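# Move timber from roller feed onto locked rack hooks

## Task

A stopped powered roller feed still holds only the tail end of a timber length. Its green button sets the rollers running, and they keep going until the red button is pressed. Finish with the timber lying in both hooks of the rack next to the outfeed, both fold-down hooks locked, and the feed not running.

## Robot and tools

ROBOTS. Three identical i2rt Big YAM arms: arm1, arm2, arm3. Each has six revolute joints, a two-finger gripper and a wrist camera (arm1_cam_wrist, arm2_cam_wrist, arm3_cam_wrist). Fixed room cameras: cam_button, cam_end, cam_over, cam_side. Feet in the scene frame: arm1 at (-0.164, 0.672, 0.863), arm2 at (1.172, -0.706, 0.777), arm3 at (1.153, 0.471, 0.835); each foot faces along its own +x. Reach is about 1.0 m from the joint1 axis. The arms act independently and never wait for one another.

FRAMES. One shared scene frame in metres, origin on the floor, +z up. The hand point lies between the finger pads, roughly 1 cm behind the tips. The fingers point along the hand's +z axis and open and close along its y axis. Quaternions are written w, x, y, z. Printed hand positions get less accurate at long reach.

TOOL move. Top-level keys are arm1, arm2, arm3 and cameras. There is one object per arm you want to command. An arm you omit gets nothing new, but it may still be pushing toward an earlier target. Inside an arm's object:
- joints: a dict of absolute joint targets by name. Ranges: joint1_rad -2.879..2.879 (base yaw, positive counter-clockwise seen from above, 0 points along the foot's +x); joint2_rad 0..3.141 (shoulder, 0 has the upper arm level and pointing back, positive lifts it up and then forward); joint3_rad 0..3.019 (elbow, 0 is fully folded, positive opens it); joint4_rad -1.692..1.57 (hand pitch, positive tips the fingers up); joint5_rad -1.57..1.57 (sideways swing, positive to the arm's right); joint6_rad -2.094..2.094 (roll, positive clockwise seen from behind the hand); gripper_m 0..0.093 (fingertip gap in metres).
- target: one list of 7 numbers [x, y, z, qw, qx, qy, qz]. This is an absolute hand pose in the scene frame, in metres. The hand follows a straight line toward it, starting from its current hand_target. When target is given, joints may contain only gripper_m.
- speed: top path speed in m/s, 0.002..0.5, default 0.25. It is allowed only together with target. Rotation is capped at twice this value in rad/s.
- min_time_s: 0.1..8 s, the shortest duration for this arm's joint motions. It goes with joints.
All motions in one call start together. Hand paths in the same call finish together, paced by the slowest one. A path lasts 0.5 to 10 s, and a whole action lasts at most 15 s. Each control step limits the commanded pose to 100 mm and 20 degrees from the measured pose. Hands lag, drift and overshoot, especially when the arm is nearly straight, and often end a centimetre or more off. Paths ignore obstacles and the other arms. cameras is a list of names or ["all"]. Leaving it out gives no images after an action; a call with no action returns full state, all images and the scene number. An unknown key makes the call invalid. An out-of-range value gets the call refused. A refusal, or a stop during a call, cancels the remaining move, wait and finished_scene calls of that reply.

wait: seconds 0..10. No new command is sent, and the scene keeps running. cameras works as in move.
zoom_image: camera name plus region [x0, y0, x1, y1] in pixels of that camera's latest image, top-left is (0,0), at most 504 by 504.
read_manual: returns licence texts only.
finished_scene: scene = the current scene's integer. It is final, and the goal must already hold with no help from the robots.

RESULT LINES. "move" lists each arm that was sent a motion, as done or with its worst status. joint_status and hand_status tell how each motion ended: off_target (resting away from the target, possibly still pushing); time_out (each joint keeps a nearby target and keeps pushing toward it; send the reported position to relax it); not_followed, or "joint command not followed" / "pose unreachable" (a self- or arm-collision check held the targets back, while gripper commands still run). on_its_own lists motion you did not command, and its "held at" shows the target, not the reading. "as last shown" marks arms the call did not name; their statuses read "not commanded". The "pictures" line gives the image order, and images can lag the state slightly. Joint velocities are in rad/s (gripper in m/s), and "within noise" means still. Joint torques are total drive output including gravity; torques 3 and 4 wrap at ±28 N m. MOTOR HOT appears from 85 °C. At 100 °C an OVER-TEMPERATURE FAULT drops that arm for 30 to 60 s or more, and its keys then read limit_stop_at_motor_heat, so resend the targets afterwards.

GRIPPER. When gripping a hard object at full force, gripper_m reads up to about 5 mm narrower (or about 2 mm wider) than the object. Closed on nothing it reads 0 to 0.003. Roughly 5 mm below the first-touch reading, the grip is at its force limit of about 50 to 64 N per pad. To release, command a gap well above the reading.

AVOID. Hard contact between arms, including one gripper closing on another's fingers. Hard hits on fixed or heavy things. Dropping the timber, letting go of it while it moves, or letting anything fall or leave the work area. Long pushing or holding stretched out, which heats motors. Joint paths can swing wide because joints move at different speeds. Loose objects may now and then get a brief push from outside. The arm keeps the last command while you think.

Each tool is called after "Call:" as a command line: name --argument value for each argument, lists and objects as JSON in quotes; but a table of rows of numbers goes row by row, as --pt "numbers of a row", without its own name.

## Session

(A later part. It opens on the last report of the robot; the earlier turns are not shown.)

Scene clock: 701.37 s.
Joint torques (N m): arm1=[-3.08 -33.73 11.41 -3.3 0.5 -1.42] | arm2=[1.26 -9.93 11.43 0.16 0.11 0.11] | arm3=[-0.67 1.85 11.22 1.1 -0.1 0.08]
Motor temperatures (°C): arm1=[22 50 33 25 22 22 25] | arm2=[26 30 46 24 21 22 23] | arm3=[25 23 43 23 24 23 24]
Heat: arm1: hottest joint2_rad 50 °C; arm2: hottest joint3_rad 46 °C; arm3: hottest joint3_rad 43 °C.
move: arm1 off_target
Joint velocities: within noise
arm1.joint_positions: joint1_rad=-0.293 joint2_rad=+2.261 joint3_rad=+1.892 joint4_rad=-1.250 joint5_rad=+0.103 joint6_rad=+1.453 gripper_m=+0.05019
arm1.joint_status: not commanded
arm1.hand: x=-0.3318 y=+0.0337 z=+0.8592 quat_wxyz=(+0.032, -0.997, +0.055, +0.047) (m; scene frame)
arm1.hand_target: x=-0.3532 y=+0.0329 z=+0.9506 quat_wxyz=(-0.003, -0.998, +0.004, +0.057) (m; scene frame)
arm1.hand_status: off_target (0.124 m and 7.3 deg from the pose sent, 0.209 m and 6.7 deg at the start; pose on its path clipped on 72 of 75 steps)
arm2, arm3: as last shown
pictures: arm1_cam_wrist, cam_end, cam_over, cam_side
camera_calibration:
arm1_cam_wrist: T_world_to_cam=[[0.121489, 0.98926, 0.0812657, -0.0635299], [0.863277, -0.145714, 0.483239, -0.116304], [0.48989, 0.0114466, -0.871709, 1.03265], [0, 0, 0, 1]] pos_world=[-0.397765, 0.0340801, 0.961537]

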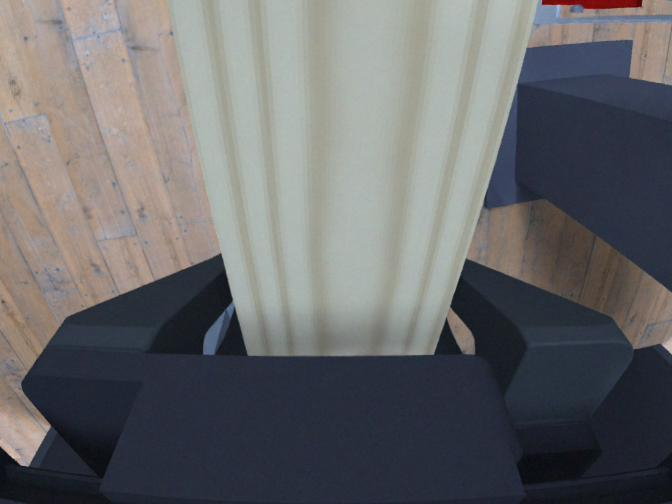

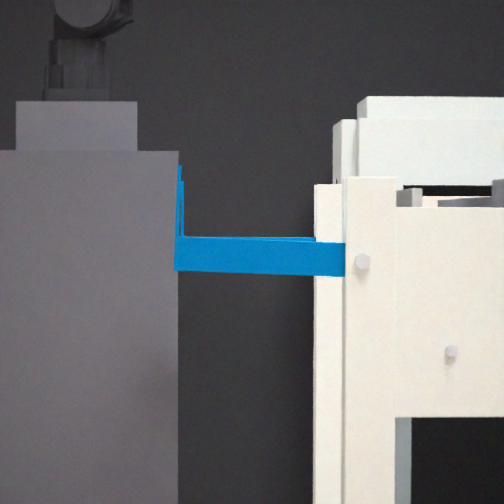

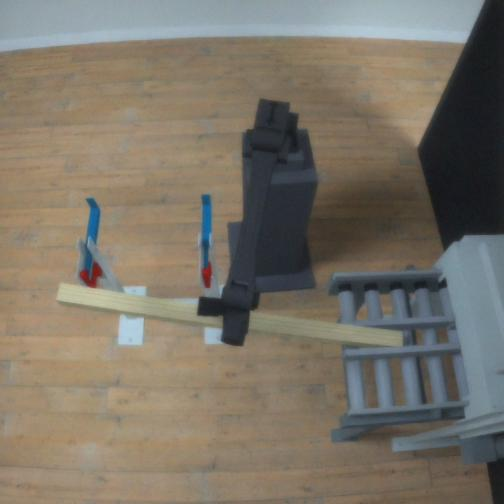

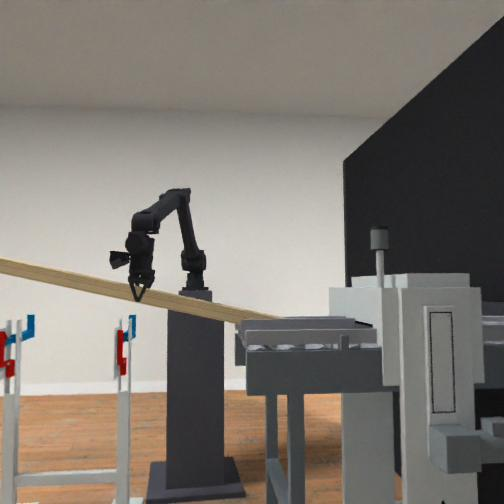

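Call:
move --arm1 '{"target": [-0.37, 0.04, 1.0, 0.0, -0.9976, 0.0, -0.0698], "speed": 0.1}' --cameras '["cam_side", "cam_over"]'

Scene clock: 712.93 s.
Joint torques (N m): arm1=[-4.07 -32.5 13.83 -4.15 -0.05 -1.67] | arm2=[1.26 -9.93 11.43 0.16 0.11 0.1] | arm3=[-0.73 1.79 11.22 1.07 -0.1 0.09]
Motor temperatures (°C): arm1=[22 48 35 25 22 23 25] | arm2=[26 30 46 24 21 22 23] | arm3=[25 23 44 23 24 23 24]
Heat: arm1: hottest joint2_rad 48 °C; arm2: hottest joint3_rad 46 °C; arm3: hottest joint3_rad 44 °C.
move: arm1 off_target
Joint velocities: within noise
arm1.joint_positions: joint1_rad=-0.362 joint2_rad=+2.256 joint3_rad=+1.974 joint4_rad=-1.388 joint5_rad=-0.121 joint6_rad=+1.398 gripper_m=+0.05036
arm1.joint_status: not commanded
arm1.hand: x=-0.3371 y=+0.0384 z=+0.8933 quat_wxyz=(+0.033, -0.995, +0.066, -0.070) (m; scene frame)
arm1.hand_target: x=-0.3641 y=+0.0425 z=+0.9832 quat_wxyz=(-0.006, -0.998, +0.005, -0.063) (m; scene frame)
arm1.hand_status: off_target (0.112 m and 8.4 deg from the pose sent, 0.146 m and 15.2 deg at the start; pose on its path clipped on 87 of 92 steps)
arm2.joint_positions: joint1_rad=+0.278 joint2_rad=+1.499 joint3_rad=+0.917 joint4_rad=-1.062 joint5_rad=+0.004 joint6_rad=+0.506 gripper_m=+0.00023
arm2.joint_status: not commanded
arm2.hand: x=+0.9981 y=-0.3876 z=+0.8388 quat_wxyz=(+0.007, +0.706, -0.708, +0.028) (m; scene frame)
arm2.hand_target: x=+0.9895 y=-0.3698 z=+0.8601 quat_wxyz=(+0.000, +0.707, -0.707, +0.000) (m; scene frame)
arm2.hand_status: not commanded
arm3: as last shown
pictures: cam_over, cam_side

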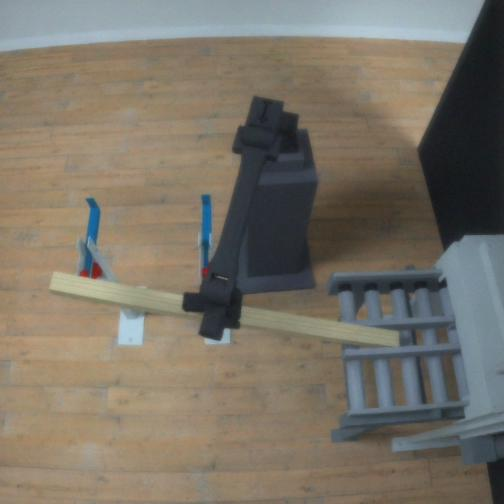

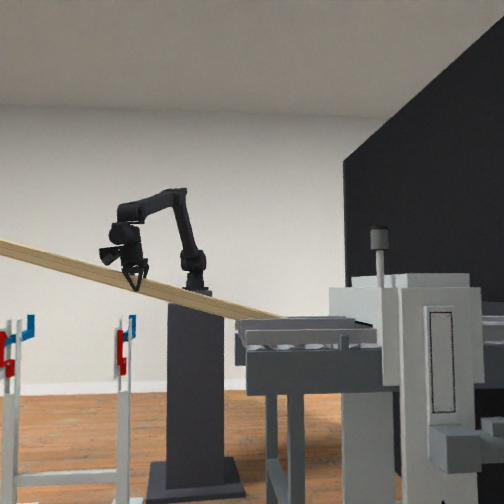

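Call:
zoom_image --camera "cam_over" --region '[150, 250, 300, 370]'

Call:
zoom_image --camera "cam_side" --region '[60, 200, 220, 330]'

Scaled by 3.360 from the camera's 504x504 image, which has a finer 720x720 frame.

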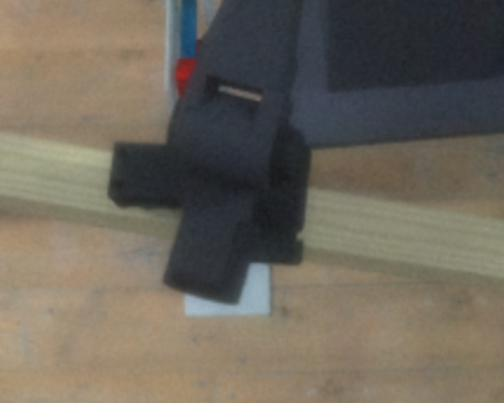

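Scaled by 3.150 from the camera's 504x504 image, which has a finer 720x720 frame.

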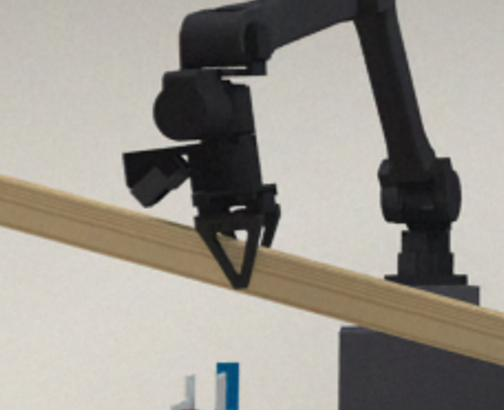

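Call:
move --arm1 '{"target": [-0.42, 0.03, 0.99, 0.0, -0.9239, 0.0, 0.3827], "speed": 0.12}' --cameras '["cam_side", "cam_over", "arm1_cam_wrist"]'

Scene clock: 912.17 s.
Joint torques (N m): arm1=[-0.26 -32.21 9.01 0.06 2.74 -1.21] | arm2=[1.2 -9.93 11.43 0.14 0.11 0.11] | arm3=[-0.73 1.73 11.22 1.09 -0.1 0.09]
Motor temperatures (°C): arm1=[22 48 51 26 23 27 26] | arm2=[25 31 50 24 21 22 23] | arm3=[25 22 46 23 24 23 24]
Heat: arm1: hottest joint3_rad 51 °C; arm2: hottest joint3_rad 50 °C; arm3: hottest joint3_rad 46 °C.
move: arm1 off_target
Joint velocities: within noise
arm1.joint_positions: joint1_rad=-0.279 joint2_rad=+2.210 joint3_rad=+1.827 joint4_rad=-1.108 joint5_rad=+0.723 joint6_rad=+1.421 gripper_m=+0.05035
arm1.joint_status: not commanded
arm1.hand: x=-0.4206 y=+0.0394 z=+0.9117 quat_wxyz=(+0.027, -0.933, +0.045, +0.355) (m; scene frame)
arm1.hand_target: x=-0.4200 y=+0.0317 z=+0.9870 quat_wxyz=(+0.004, -0.923, +0.006, +0.384) (m; scene frame)
arm1.hand_status: off_target (0.079 m and 6.9 deg from the pose sent, 0.128 m and 53.6 deg at the start)
arm2: as last shown
arm3.joint_positions: joint1_rad=+0.221 joint2_rad=+0.606 joint3_rad=+1.299 joint4_rad=-1.189 joint5_rad=+0.013 joint6_rad=+0.539 gripper_m=+0.09396
arm3.joint_status: not commanded
arm3.hand: x=+1.1840 y=+0.2117 z=+1.3627 quat_wxyz=(-0.458, -0.720, -0.469, +0.228) (m; scene frame)
arm3.hand_target: x=+1.1817 y=+0.2176 z=+1.3772 quat_wxyz=(-0.468, -0.720, -0.459, +0.229) (m; scene frame)
arm3.hand_status: not commanded
pictures: arm1_cam_wrist, cam_over, cam_side
camera_calibration:
arm1_cam_wrist: T_world_to_cam=[[0.123821, 0.991815, 0.0311702, -0.0159687], [0.985191, -0.119119, -0.123331, 0.539131], [-0.118608, 0.0459796, -0.991876, 0.974081], [0, 0, 0, 1]] pos_world=[-0.413636, 0.0352707, 1.03316]

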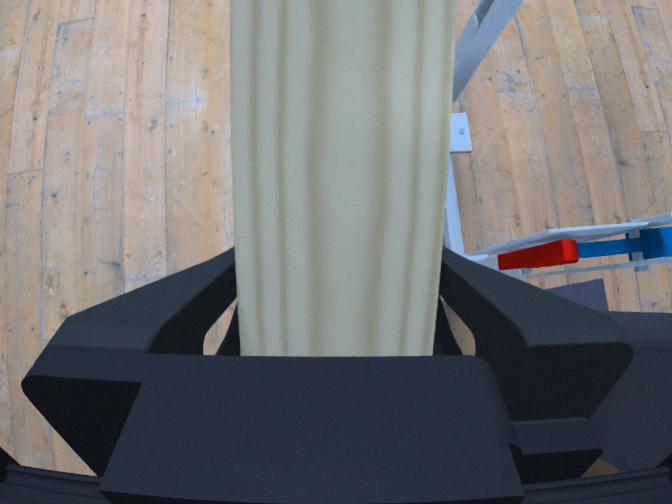

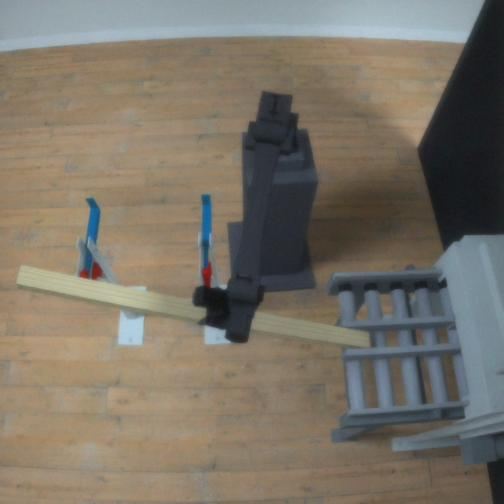

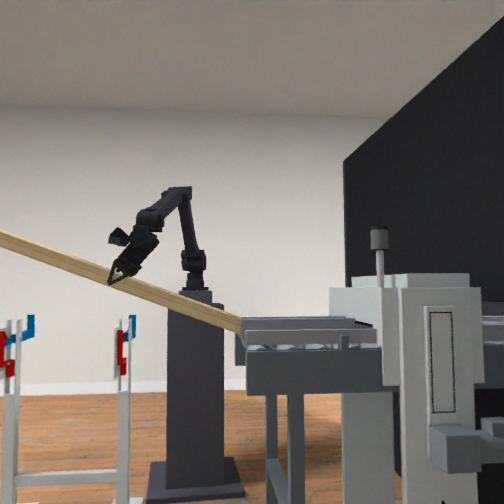

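Call:
zoom_image --camera "cam_over" --region '[160, 260, 300, 360]'

Scaled by 3.600 from the camera's 504x504 image, which has a finer 720x720 frame.

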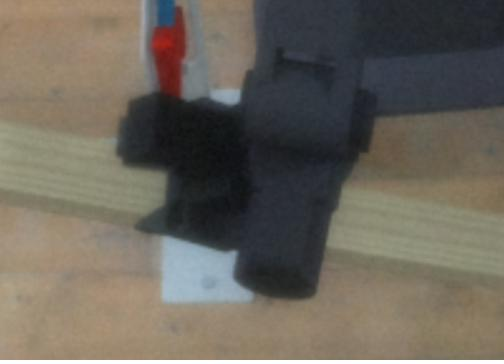

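Call:
move --arm1 '{"target": [-0.42, 0.04, 1.0, 0.6953, 0.6954, -0.1287, -0.1287], "speed": 0.12}' --cameras '["cam_side", "cam_over", "arm1_cam_wrist"]'

Scene clock: 934.20 s.
Joint torques (N m): arm1=[-1.73 -24.59 7.64 6 0.03 0.15] | arm2=[1.26 -9.93 11.43 0.14 0.11 0.1] | arm3=[-0.67 1.85 11.22 1.09 -0.1 0.09]
Motor temperatures (°C): arm1=[22 51 44 25 25 27 26] | arm2=[25 31 50 24 21 22 23] | arm3=[25 22 46 23 24 23 24]
Heat: arm1: hottest joint2_rad 51 °C; arm2: hottest joint3_rad 50 °C; arm3: hottest joint3_rad 46 °C.
move: arm1 off_target
Joint velocities: within noise
arm1.joint_positions: joint1_rad=-0.449 joint2_rad=+2.035 joint3_rad=+0.906 joint4_rad=+0.920 joint5_rad=-0.027 joint6_rad=+1.553 gripper_m=+0.05037
arm1.joint_status: not commanded
arm1.hand: x=-0.4073 y=+0.0603 z=+0.9063 quat_wxyz=(-0.619, -0.765, +0.133, +0.116) (m; scene frame)
arm1.hand_target: x=-0.4180 y=+0.0447 z=+0.9976 quat_wxyz=(-0.695, -0.696, +0.128, +0.128) (m; scene frame)
arm1.hand_status: off_target (0.097 m and 11.9 deg from the pose sent, 0.088 m and 94.0 deg at the start)
arm2, arm3: as last shown
pictures: arm1_cam_wrist, cam_over, cam_side
camera_calibration:
arm1_cam_wrist: T_world_to_cam=[[0.0752679, 0.215972, -0.973494, 0.899236], [0.964996, 0.230188, 0.125679, 0.272797], [0.25123, -0.948878, -0.191087, 0.454187], [0, 0, 0, 1]] pos_world=[-0.445037, 0.173964, 0.927905]

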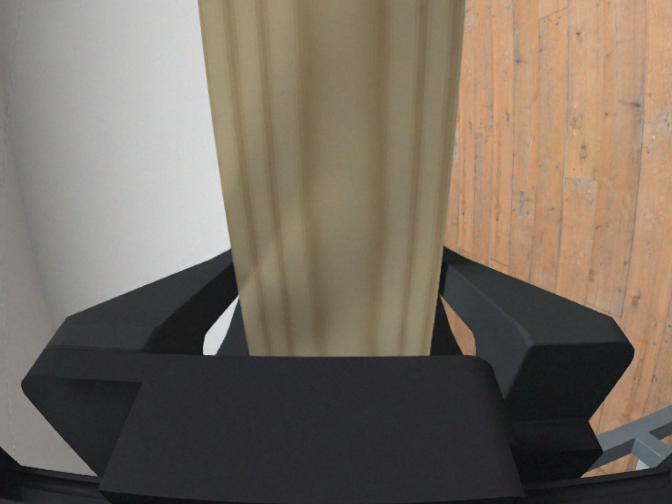

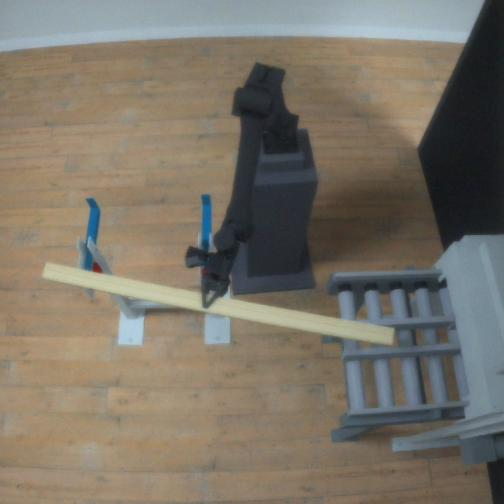

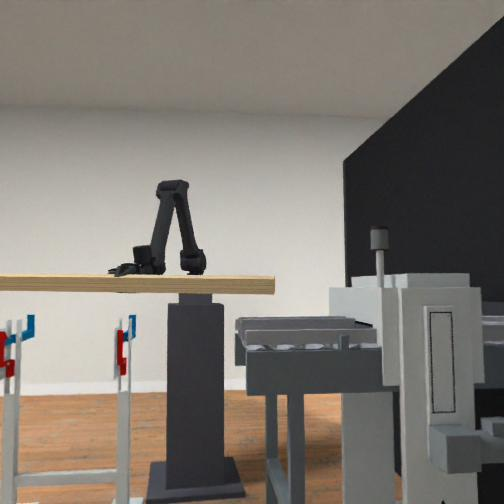

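Call:
move --arm1 '{"target": [-0.54, 0.26, 1.0, 0.7018, 0.7019, -0.0862, -0.0862], "speed": 0.1}' --cameras '["cam_side", "cam_over", "cam_end"]'

Scene clock: 952.23 s.
Joint torques (N m): arm1=[-1.73 -21.71 5.6 4.29 -0.31 0.15] | arm2=[1.26 -9.93 11.41 0.16 0.11 0.1] | arm3=[-0.67 1.79 11.22 1.09 -0.1 0.08]
Motor temperatures (°C): arm1=[22 49 41 26 23 25 26] | arm2=[25 31 50 24 21 22 23] | arm3=[25 22 47 23 24 23 24]
Heat: arm1: hottest joint2_rad 49 °C; arm2: hottest joint3_rad 50 °C; arm3: hottest joint3_rad 47 °C.
move: arm1 off_target
Joint velocities: within noise
arm1.joint_positions: joint1_rad=-0.993 joint2_rad=+1.905 joint3_rad=+0.645 joint4_rad=+1.093 joint5_rad=-0.690 joint6_rad=+1.552 gripper_m=+0.05037
arm1.joint_status: not commanded
arm1.hand: x=-0.5241 y=+0.2650 z=+0.9313 quat_wxyz=(-0.659, -0.741, +0.120, +0.048) (m; scene frame)
arm1.hand_target: x=-0.5376 y=+0.2611 z=+0.9975 quat_wxyz=(-0.701, -0.702, +0.085, +0.086) (m; scene frame)
arm1.hand_status: off_target (0.071 m and 8.9 deg from the pose sent, 0.257 m and 13.5 deg at the start; pose on its path clipped on 52 of 102 steps)
arm2, arm3: as last shown
pictures: cam_end, cam_over, cam_side

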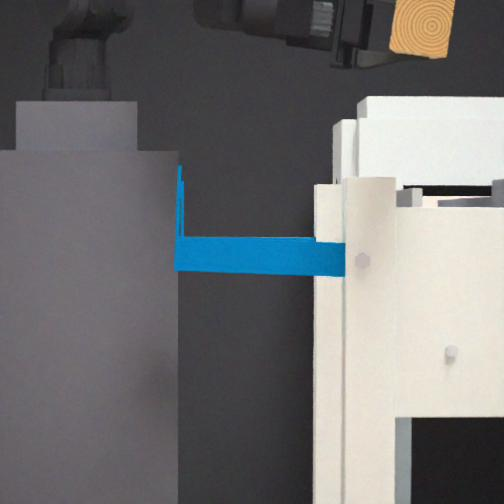

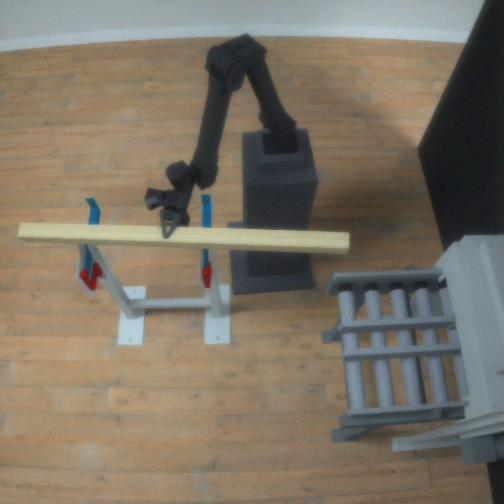

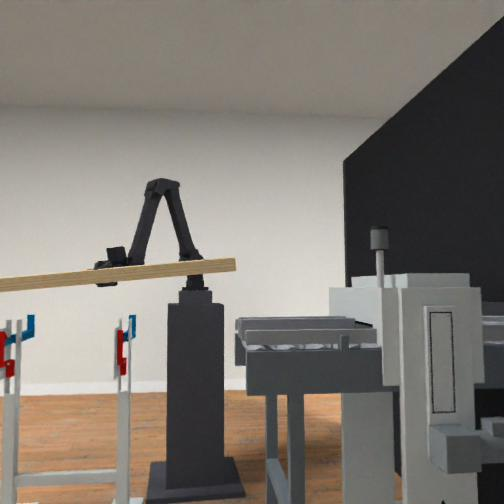

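Call:
move --arm1 '{"target": [-0.643, 0.441, 1.0, 0.7387, 0.6606, -0.052, -0.1236], "speed": 0.1}' --cameras '["cam_side", "cam_over", "cam_end", "arm1_cam_wrist"]'

Scene clock: 971.57 s.
Joint torques (N m): arm1=[-1.55 -19.02 8.1 4.18 0.36 0.23] | arm2=[1.26 -9.93 11.44 0.14 0.11 0.11] | arm3=[-0.73 1.79 11.22 1.1 -0.1 0.09]
Motor temperatures (°C): arm1=[22 47 38 26 23 24 26] | arm2=[25 31 50 24 21 22 23] | arm3=[25 22 47 23 24 23 24]
Heat: arm1: hottest joint2_rad 47 °C; arm2: hottest joint3_rad 50 °C; arm3: hottest joint3_rad 47 °C.
move: arm1 off_target
Joint velocities: within noise
arm1.joint_positions: joint1_rad=-1.482 joint2_rad=+2.030 joint3_rad=+0.699 joint4_rad=+1.470 joint5_rad=-1.171 joint6_rad=+1.744 gripper_m=+0.05037
arm1.joint_status: not commanded
arm1.hand: x=-0.6157 y=+0.4408 z=+0.9522 quat_wxyz=(-0.723, -0.680, +0.098, +0.072) (m; scene frame)
arm1.hand_target: x=-0.6390 y=+0.4419 z=+0.9999 quat_wxyz=(-0.738, -0.661, +0.052, +0.123) (m; scene frame)
arm1.hand_status: off_target (0.055 m and 8.5 deg from the pose sent, 0.223 m and 17.5 deg at the start)
arm2, arm3: as last shown
pictures: arm1_cam_wrist, cam_end, cam_over, cam_side
camera_calibration:
arm1_cam_wrist: T_world_to_cam=[[0.042377, -0.0429034, -0.99818, 0.994861], [0.934415, 0.355351, 0.0243964, 0.403045], [0.353657, -0.933748, 0.0551483, 0.698284], [0, 0, 0, 1]] pos_world=[-0.665724, 0.551482, 0.944709]

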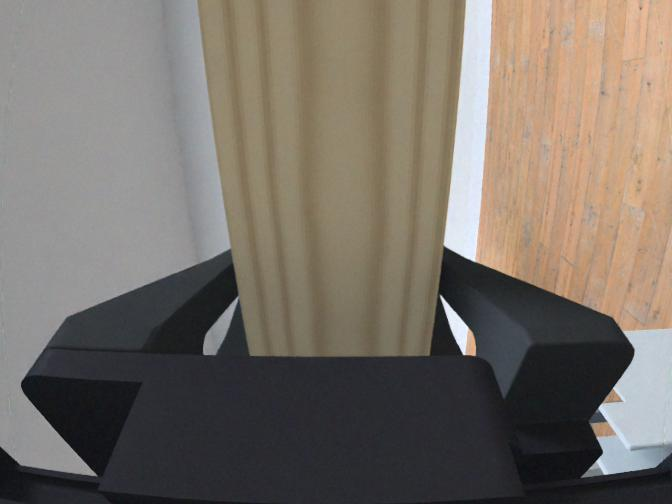

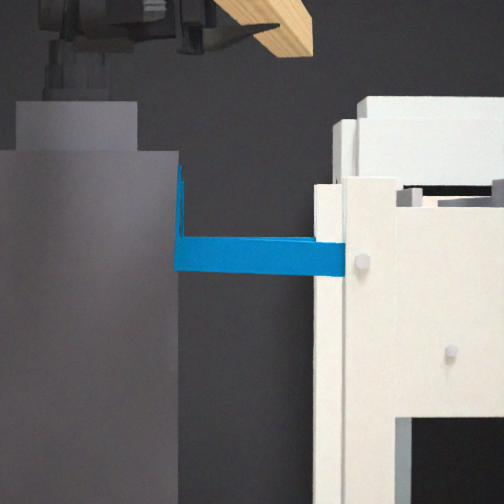

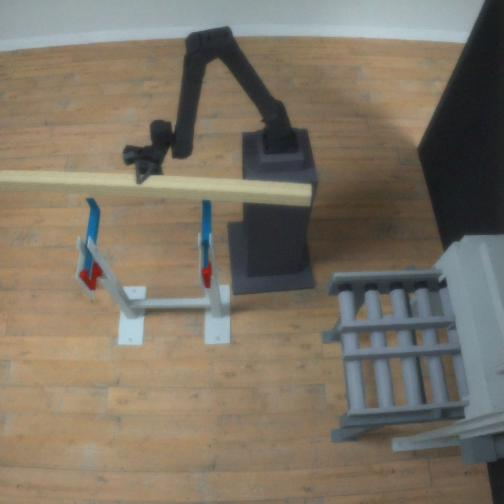

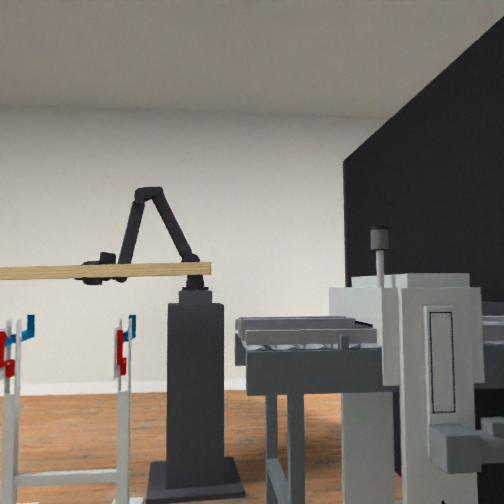

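Call:
zoom_image --camera "cam_end" --region '[180, 0, 380, 140]'

Call:
zoom_image --camera "cam_side" --region '[0, 230, 230, 350]'

Call:
zoom_image --camera "cam_over" --region '[0, 120, 330, 300]'

Scaled by 2.520 from the camera's 504x504 image, which has a finer 720x720 frame.

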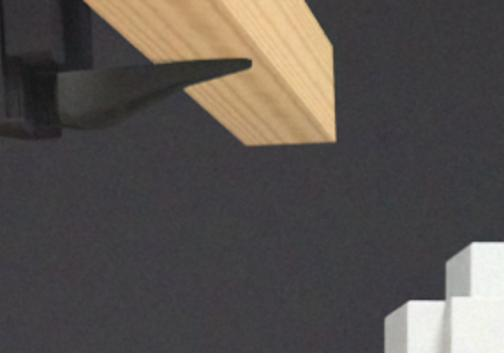

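Scaled by 2.191 from the camera's 504x504 image, which has a finer 720x720 frame.

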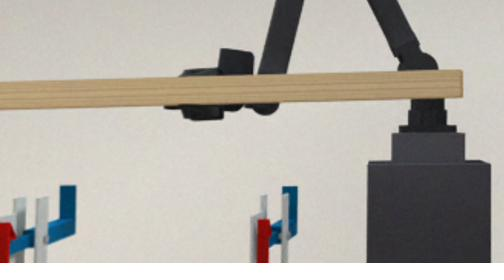

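Scaled by 1.527 from the camera's 504x504 image, which has a finer 720x720 frame.

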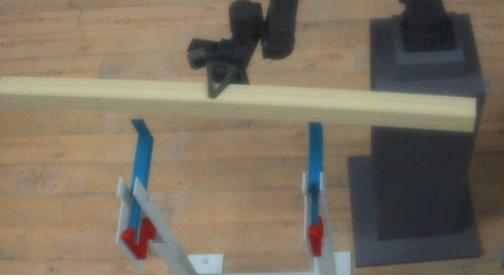

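Call:
move --arm1 '{"target": [-0.643, 0.424, 0.87, 0.7185, 0.6809, -0.0387, -0.1364], "speed": 0.08}' --cameras '["cam_side", "cam_over", "cam_end"]'

Scene clock: 1011.77 s.
Joint torques (N m): arm1=[0.03 -20.95 4.37 4.26 -0.06 0.01] | arm2=[1.26 -9.93 11.43 0.14 0.11 0.1] | arm3=[-0.73 1.79 11.22 1.1 -0.1 0.09]
Motor temperatures (°C): arm1=[22 43 36 26 23 24 26] | arm2=[25 31 51 24 21 22 23] | arm3=[25 22 47 23 24 23 24]
Heat: arm1: hottest joint2_rad 43 °C; arm2: hottest joint3_rad 51 °C; arm3: hottest joint3_rad 47 °C.
move: arm1 off_target
Joint velocities: within noise
arm1.joint_positions: joint1_rad=-1.469 joint2_rad=+2.351 joint3_rad=+0.800 joint4_rad=+1.511 joint5_rad=-1.146 joint6_rad=+1.538 gripper_m=+0.05037
arm1.joint_status: not commanded
arm1.hand: x=-0.6208 y=+0.4355 z=+0.8279 quat_wxyz=(-0.696, -0.706, +0.094, +0.089) (m; scene frame)
arm1.hand_target: x=-0.6403 y=+0.4247 z=+0.8698 quat_wxyz=(-0.711, -0.689, +0.039, +0.134) (m; scene frame)
arm1.hand_status: off_target (0.049 m and 9.1 deg from the pose sent, 0.088 m and 10.1 deg at the start; a joint's target at an end of its range on 55 of 74 steps)
arm2, arm3: as last shown
pictures: cam_end, cam_over, cam_side

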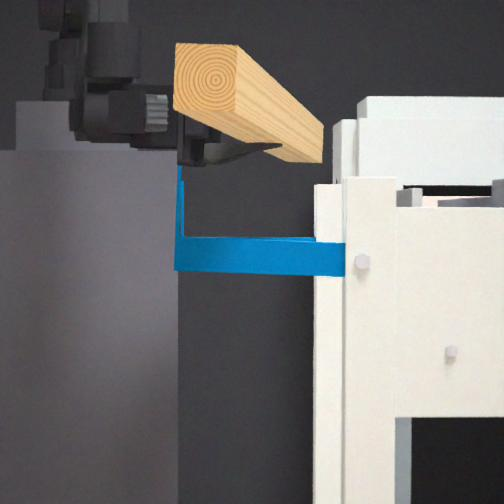

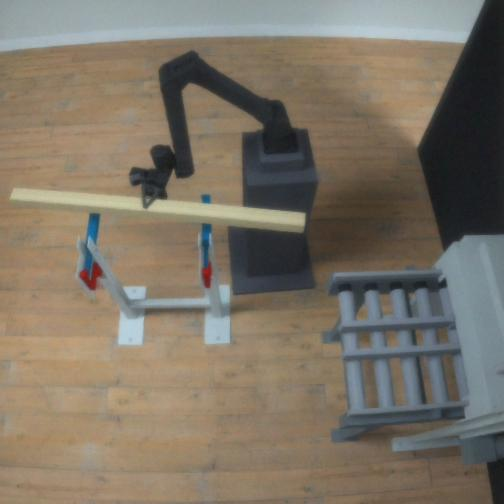

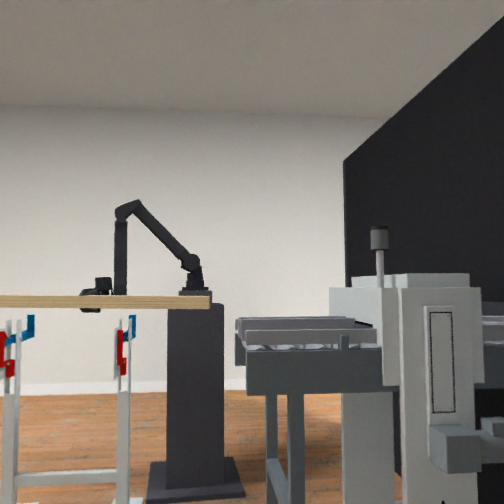

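Call:
move --arm1 '{"target": [-0.643, 0.424, 0.805, 0.7185, 0.6809, -0.0387, -0.1364], "speed": 0.06}' --cameras '["cam_side", "cam_over", "cam_end"]'

Scene clock: 1027.47 s.
Joint torques (N m): arm1=[-0.15 -21.48 2.95 4.29 -0.41 0.02] | arm2=[1.26 -9.93 11.43 0.16 0.11 0.1] | arm3=[-0.73 1.79 11.22 1.09 -0.1 0.09]
Motor temperatures (°C): arm1=[22 45 35 26 22 23 26] | arm2=[25 31 51 24 21 22 23] | arm3=[24 22 47 23 24 23 24]
Heat: arm1: hottest joint2_rad 45 °C; arm2: hottest joint3_rad 51 °C; arm3: hottest joint3_rad 47 °C.
move: arm1 off_target
Joint velocities: within noise
arm1.joint_positions: joint1_rad=-1.469 joint2_rad=+2.507 joint3_rad=+0.882 joint4_rad=+1.511 joint5_rad=-1.152 joint6_rad=+1.462 gripper_m=+0.05037
arm1.joint_status: not commanded
arm1.hand: x=-0.6216 y=+0.4349 z=+0.7660 quat_wxyz=(-0.685, -0.717, +0.089, +0.089) (m; scene frame)
arm1.hand_target: x=-0.6410 y=+0.4245 z=+0.8046 quat_wxyz=(-0.699, -0.702, +0.036, +0.129) (m; scene frame)
arm1.hand_status: off_target (0.046 m and 9.7 deg from the pose sent, 0.034 m and 9.1 deg at the start; a joint's target at an end of its range on 51 of 51 steps)
arm2, arm3: as last shown
pictures: cam_end, cam_over, cam_side

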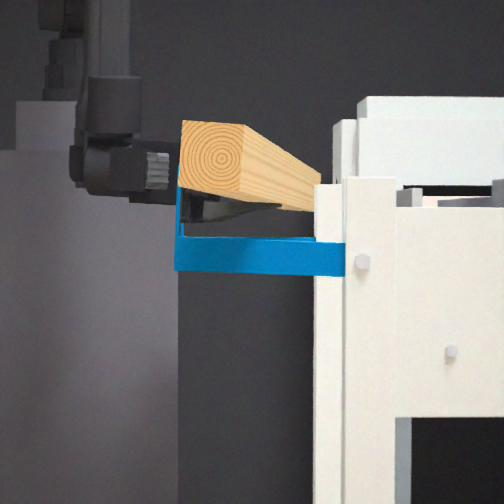

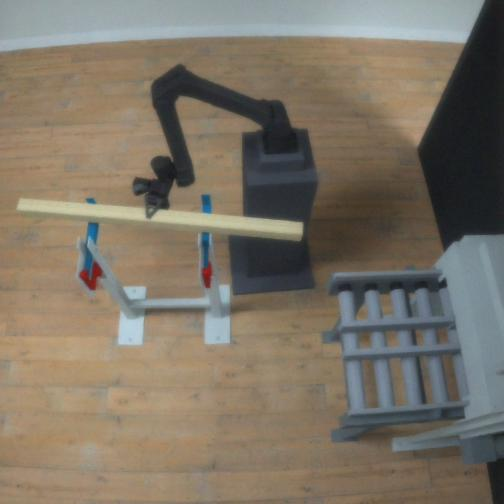

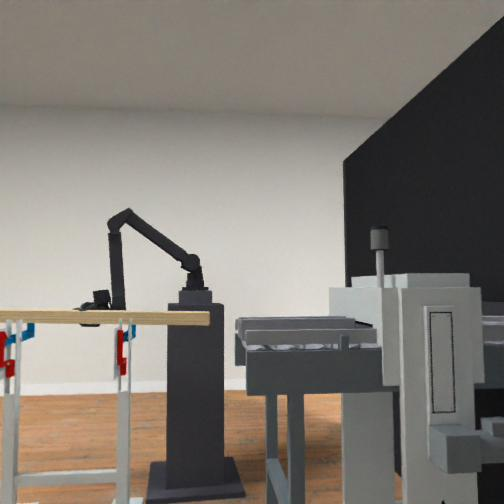

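Call:
move --arm1 '{"target": [-0.643, 0.424, 0.783, 0.7185, 0.6809, -0.0387, -0.1364], "speed": 0.05}' --cameras '["cam_end"]'

Call:
move --arm1 '{"target": [-0.643, 0.424, 0.768, 0.7185, 0.6809, -0.0387, -0.1364], "speed": 0.04}' --cameras '["cam_end", "cam_side", "cam_over"]'

Scene clock: 1033.50 s.
Joint torques (N m): arm1=[-0.15 -21.66 2.55 4.27 -0.48 0.03] | arm2=[1.26 -9.93 11.44 0.14 0.11 0.11] | arm3=[-0.73 1.73 11.25 1.1 -0.1 0.09]
Motor temperatures (°C): arm1=[22 44 34 26 23 23 26] | arm2=[25 31 51 24 21 22 23] | arm3=[24 22 47 23 24 23 24]
Heat: arm1: hottest joint2_rad 44 °C; arm2: hottest joint3_rad 51 °C; arm3: hottest joint3_rad 47 °C.
move: arm1 off_target
Joint velocities: within noise
arm1.joint_positions: joint1_rad=-1.469 joint2_rad=+2.561 joint3_rad=+0.915 joint4_rad=+1.511 joint5_rad=-1.155 joint6_rad=+1.440 gripper_m=+0.05037
arm1.joint_status: not commanded
arm1.hand: x=-0.6214 y=+0.4347 z=+0.7450 quat_wxyz=(-0.682, -0.720, +0.087, +0.088) (m; scene frame)
arm1.hand_target: x=-0.6411 y=+0.4244 z=+0.7824 quat_wxyz=(-0.696, -0.706, +0.035, +0.127) (m; scene frame)
arm1.hand_status: off_target (0.045 m and 9.9 deg from the pose sent, 0.029 m and 9.7 deg at the start; a joint's target at an end of its range on 35 of 35 steps)
arm2, arm3: as last shown
pictures: cam_end

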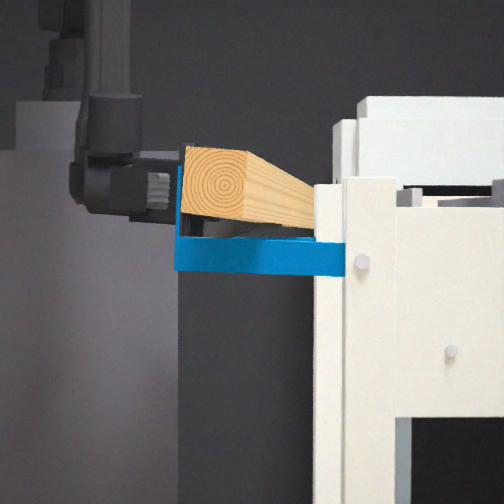

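Scene clock: 1034.87 s.
Joint torques (N m): arm1=[-0.21 -21.36 2.33 4.25 -0.47 -0.02] | arm2=[1.26 -9.93 11.43 0.14 0.11 0.1] | arm3=[-0.73 1.85 11.23 1.1 -0.1 0.09]
Motor temperatures (°C): arm1=[22 44 34 26 23 23 26] | arm2=[25 31 51 24 21 22 23] | arm3=[24 22 47 23 24 23 24]
Heat: arm1: hottest joint2_rad 44 °C; arm2: hottest joint3_rad 51 °C; arm3: hottest joint3_rad 47 °C.
move: arm1 off_target
Joint velocities: within noise
arm1.joint_positions: joint1_rad=-1.469 joint2_rad=+2.594 joint3_rad=+0.940 joint4_rad=+1.511 joint5_rad=-1.157 joint6_rad=+1.429 gripper_m=+0.05037
arm1.joint_status: not commanded
arm1.hand: x=-0.6225 y=+0.4343 z=+0.7325 quat_wxyz=(-0.681, -0.722, +0.084, +0.088) (m; scene frame)
arm1.hand_target: x=-0.6415 y=+0.4244 z=+0.7676 quat_wxyz=(-0.695, -0.708, +0.035, +0.126) (m; scene frame)
arm1.hand_status: off_target (0.042 m and 9.9 deg from the pose sent, 0.033 m and 9.9 deg at the start; a joint's target at an end of its range on 41 of 41 steps)
arm2.joint_positions: joint1_rad=+0.278 joint2_rad=+1.499 joint3_rad=+0.917 joint4_rad=-1.062 joint5_rad=+0.004 joint6_rad=+0.506 gripper_m=+0.00023
arm2.joint_status: not commanded
arm2.hand: x=+0.9981 y=-0.3876 z=+0.8388 quat_wxyz=(+0.007, +0.706, -0.708, +0.028) (m; scene frame)
arm2.hand_target: x=+0.9895 y=-0.3698 z=+0.8601 quat_wxyz=(+0.000, +0.707, -0.707, +0.000) (m; scene frame)
arm2.hand_status: not commanded
arm3: as last shown
pictures: cam_end, cam_over, cam_side

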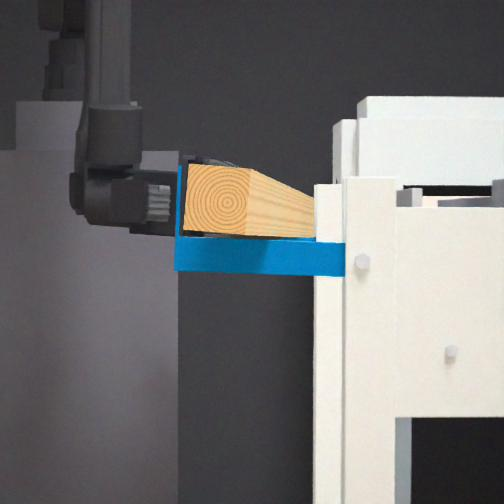

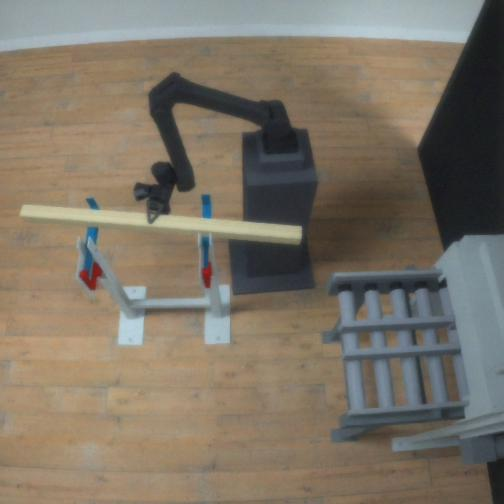

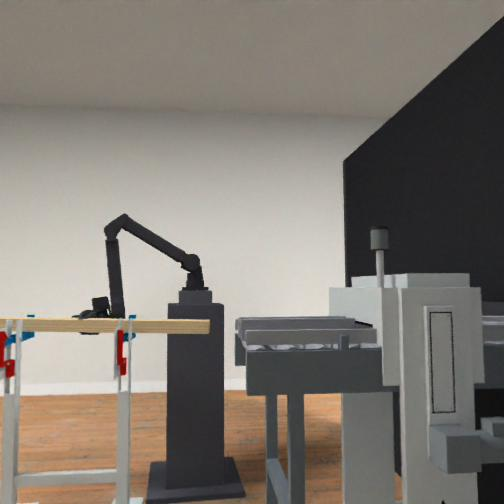

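Call:
move --arm1 '{"target": [-0.643, 0.424, 0.755, 0.7185, 0.6809, -0.0387, -0.1364], "speed": 0.04}' --cameras '["cam_end"]'

Call:
move --arm1 '{"target": [-0.643, 0.424, 0.740, 0.7185, 0.6809, -0.0387, -0.1364], "speed": 0.04}' --cameras '["cam_end", "cam_side"]'

Scene clock: 1040.00 s.
Joint torques (N m): arm1=[-0.21 -20.07 2.89 4.01 -0.14 -0.31] | arm2=[1.26 -9.93 11.43 0.14 0.11 0.11] | arm3=[-0.73 1.73 11.23 1.1 -0.1 0.09]
Motor temperatures (°C): arm1=[22 44 33 26 23 23 26] | arm2=[25 31 51 24 21 22 23] | arm3=[24 22 48 23 24 23 24]
Heat: arm1: hottest joint2_rad 44 °C; arm2: hottest joint3_rad 51 °C; arm3: hottest joint3_rad 48 °C.
move: arm1 off_target
Joint velocities: within noise
arm1.joint_positions: joint1_rad=-1.469 joint2_rad=+2.606 joint3_rad=+0.952 joint4_rad=+1.517 joint5_rad=-1.164 joint6_rad=+1.446 gripper_m=+0.05036
arm1.joint_status: not commanded
arm1.hand: x=-0.6231 y=+0.4337 z=+0.7288 quat_wxyz=(-0.683, -0.720, +0.087, +0.082) (m; scene frame)
arm1.hand_target: x=-0.6418 y=+0.4243 z=+0.7554 quat_wxyz=(-0.693, -0.709, +0.035, +0.125) (m; scene frame)
arm1.hand_status: off_target (0.034 m and 10.3 deg from the pose sent, 0.032 m and 9.9 deg at the start; a joint's target at an end of its range on 43 of 43 steps)
arm2: as last shown
arm3.joint_positions: joint1_rad=+0.221 joint2_rad=+0.606 joint3_rad=+1.299 joint4_rad=-1.189 joint5_rad=+0.013 joint6_rad=+0.539 gripper_m=+0.09396
arm3.joint_status: not commanded
arm3.hand: x=+1.1840 y=+0.2117 z=+1.3627 quat_wxyz=(-0.458, -0.720, -0.469, +0.228) (m; scene frame)
arm3.hand_target: x=+1.1817 y=+0.2176 z=+1.3772 quat_wxyz=(-0.468, -0.720, -0.459, +0.229) (m; scene frame)
arm3.hand_status: not commanded
pictures: cam_end

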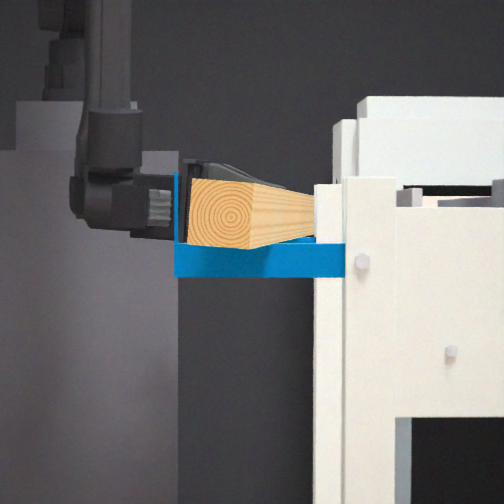

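Scene clock: 1041.50 s.
Joint torques (N m): arm1=[-0.21 -17.96 3.56 3.33 0.33 -0.62] | arm2=[1.26 -9.88 11.43 0.14 0.11 0.1] | arm3=[-0.73 1.73 11.21 1.1 -0.1 0.09]
Motor temperatures (°C): arm1=[22 44 33 26 23 23 26] | arm2=[25 31 51 24 21 22 23] | arm3=[24 22 48 23 24 23 24]
Heat: arm1: hottest joint2_rad 44 °C; arm2: hottest joint3_rad 51 °C; arm3: hottest joint3_rad 48 °C.
move: arm1 off_target
Joint velocities: within noise
arm1.joint_positions: joint1_rad=-1.469 joint2_rad=+2.617 joint3_rad=+0.969 joint4_rad=+1.532 joint5_rad=-1.173 joint6_rad=+1.464 gripper_m=+0.05034
arm1.joint_status: not commanded
arm1.hand: x=-0.6255 y=+0.4327 z=+0.7279 quat_wxyz=(-0.687, -0.718, +0.083, +0.080) (m; scene frame)
arm1.hand_target: x=-0.6423 y=+0.4242 z=+0.7408 quat_wxyz=(-0.691, -0.711, +0.036, +0.125) (m; scene frame)
arm1.hand_status: off_target (0.023 m and 10.0 deg from the pose sent, 0.025 m and 10.3 deg at the start; a joint's target at an end of its range on 45 of 45 steps)
arm2, arm3: as last shown
pictures: cam_end, cam_side

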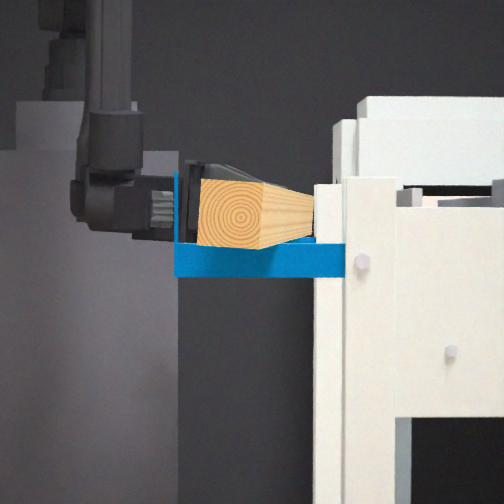

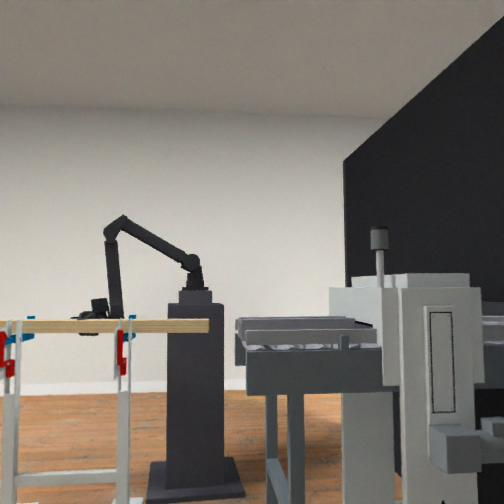

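Call:
move --arm1 '{"target": [-0.641, 0.424, 0.725, 0.7185, 0.6809, -0.0387, -0.1364], "speed": 0.04}' --cameras '["cam_end", "cam_side", "cam_over"]'

Call:
zoom_image --camera "cam_side" --region '[0, 280, 220, 400]'

Call:
zoom_image --camera "cam_over" --region '[10, 130, 310, 310]'

Scene clock: 1046.90 s.
Joint torques (N m): arm1=[-0.15 -15.85 4.12 2.69 0.75 -0.92] | arm2=[1.26 -9.93 11.43 0.14 0.11 0.1] | arm3=[-0.73 1.79 11.22 1.07 -0.1 0.09]
Motor temperatures (°C): arm1=[22 44 33 26 23 23 26] | arm2=[25 31 51 24 21 22 23] | arm3=[24 22 48 23 24 23 24]
Heat: arm1: hottest joint2_rad 44 °C; arm2: hottest joint3_rad 51 °C; arm3: hottest joint3_rad 48 °C.
move: arm1 off_target
Joint velocities: within noise
arm1.joint_positions: joint1_rad=-1.469 joint2_rad=+2.626 joint3_rad=+0.982 joint4_rad=+1.546 joint5_rad=-1.181 joint6_rad=+1.479 gripper_m=+0.05031
arm1.joint_status: not commanded
arm1.hand: x=-0.6268 y=+0.4319 z=+0.7270 quat_wxyz=(-0.690, -0.715, +0.079, +0.078) (m; scene frame)
arm1.hand_target: x=-0.6403 y=+0.4242 z=+0.7257 quat_wxyz=(-0.689, -0.713, +0.036, +0.124) (m; scene frame)
arm1.hand_status: off_target (0.016 m and 9.7 deg from the pose sent, 0.018 m and 10.0 deg at the start; a joint's target at an end of its range on 47 of 47 steps)
arm2, arm3: as last shown
pictures: cam_end, cam_over, cam_side

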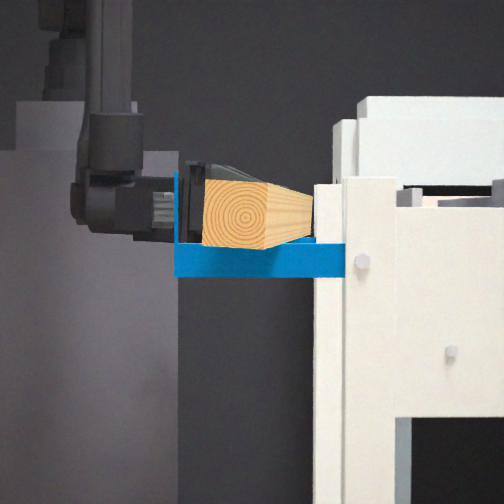

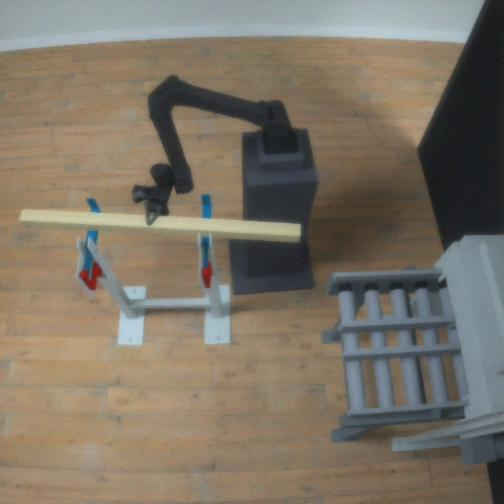

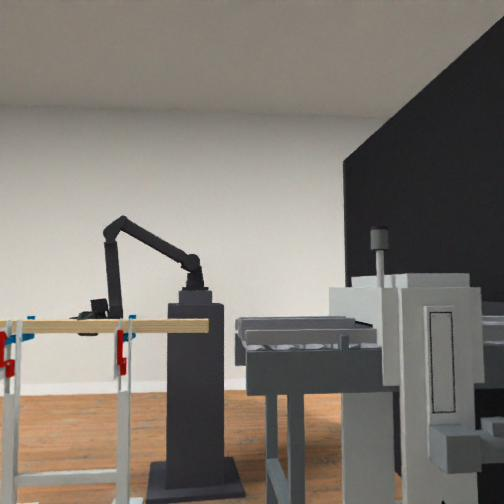

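Scaled by 2.291 from the camera's 504x504 image, which has a finer 720x720 frame.

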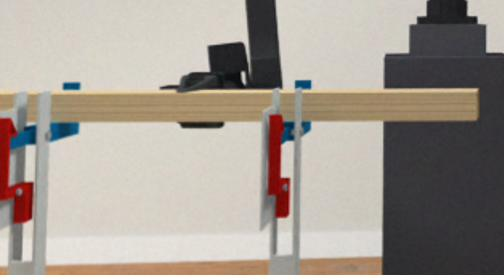

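Scaled by 1.680 from the camera's 504x504 image, which has a finer 720x720 frame.

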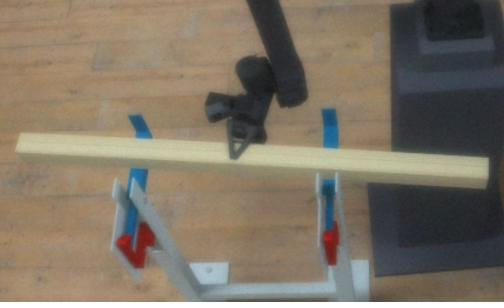

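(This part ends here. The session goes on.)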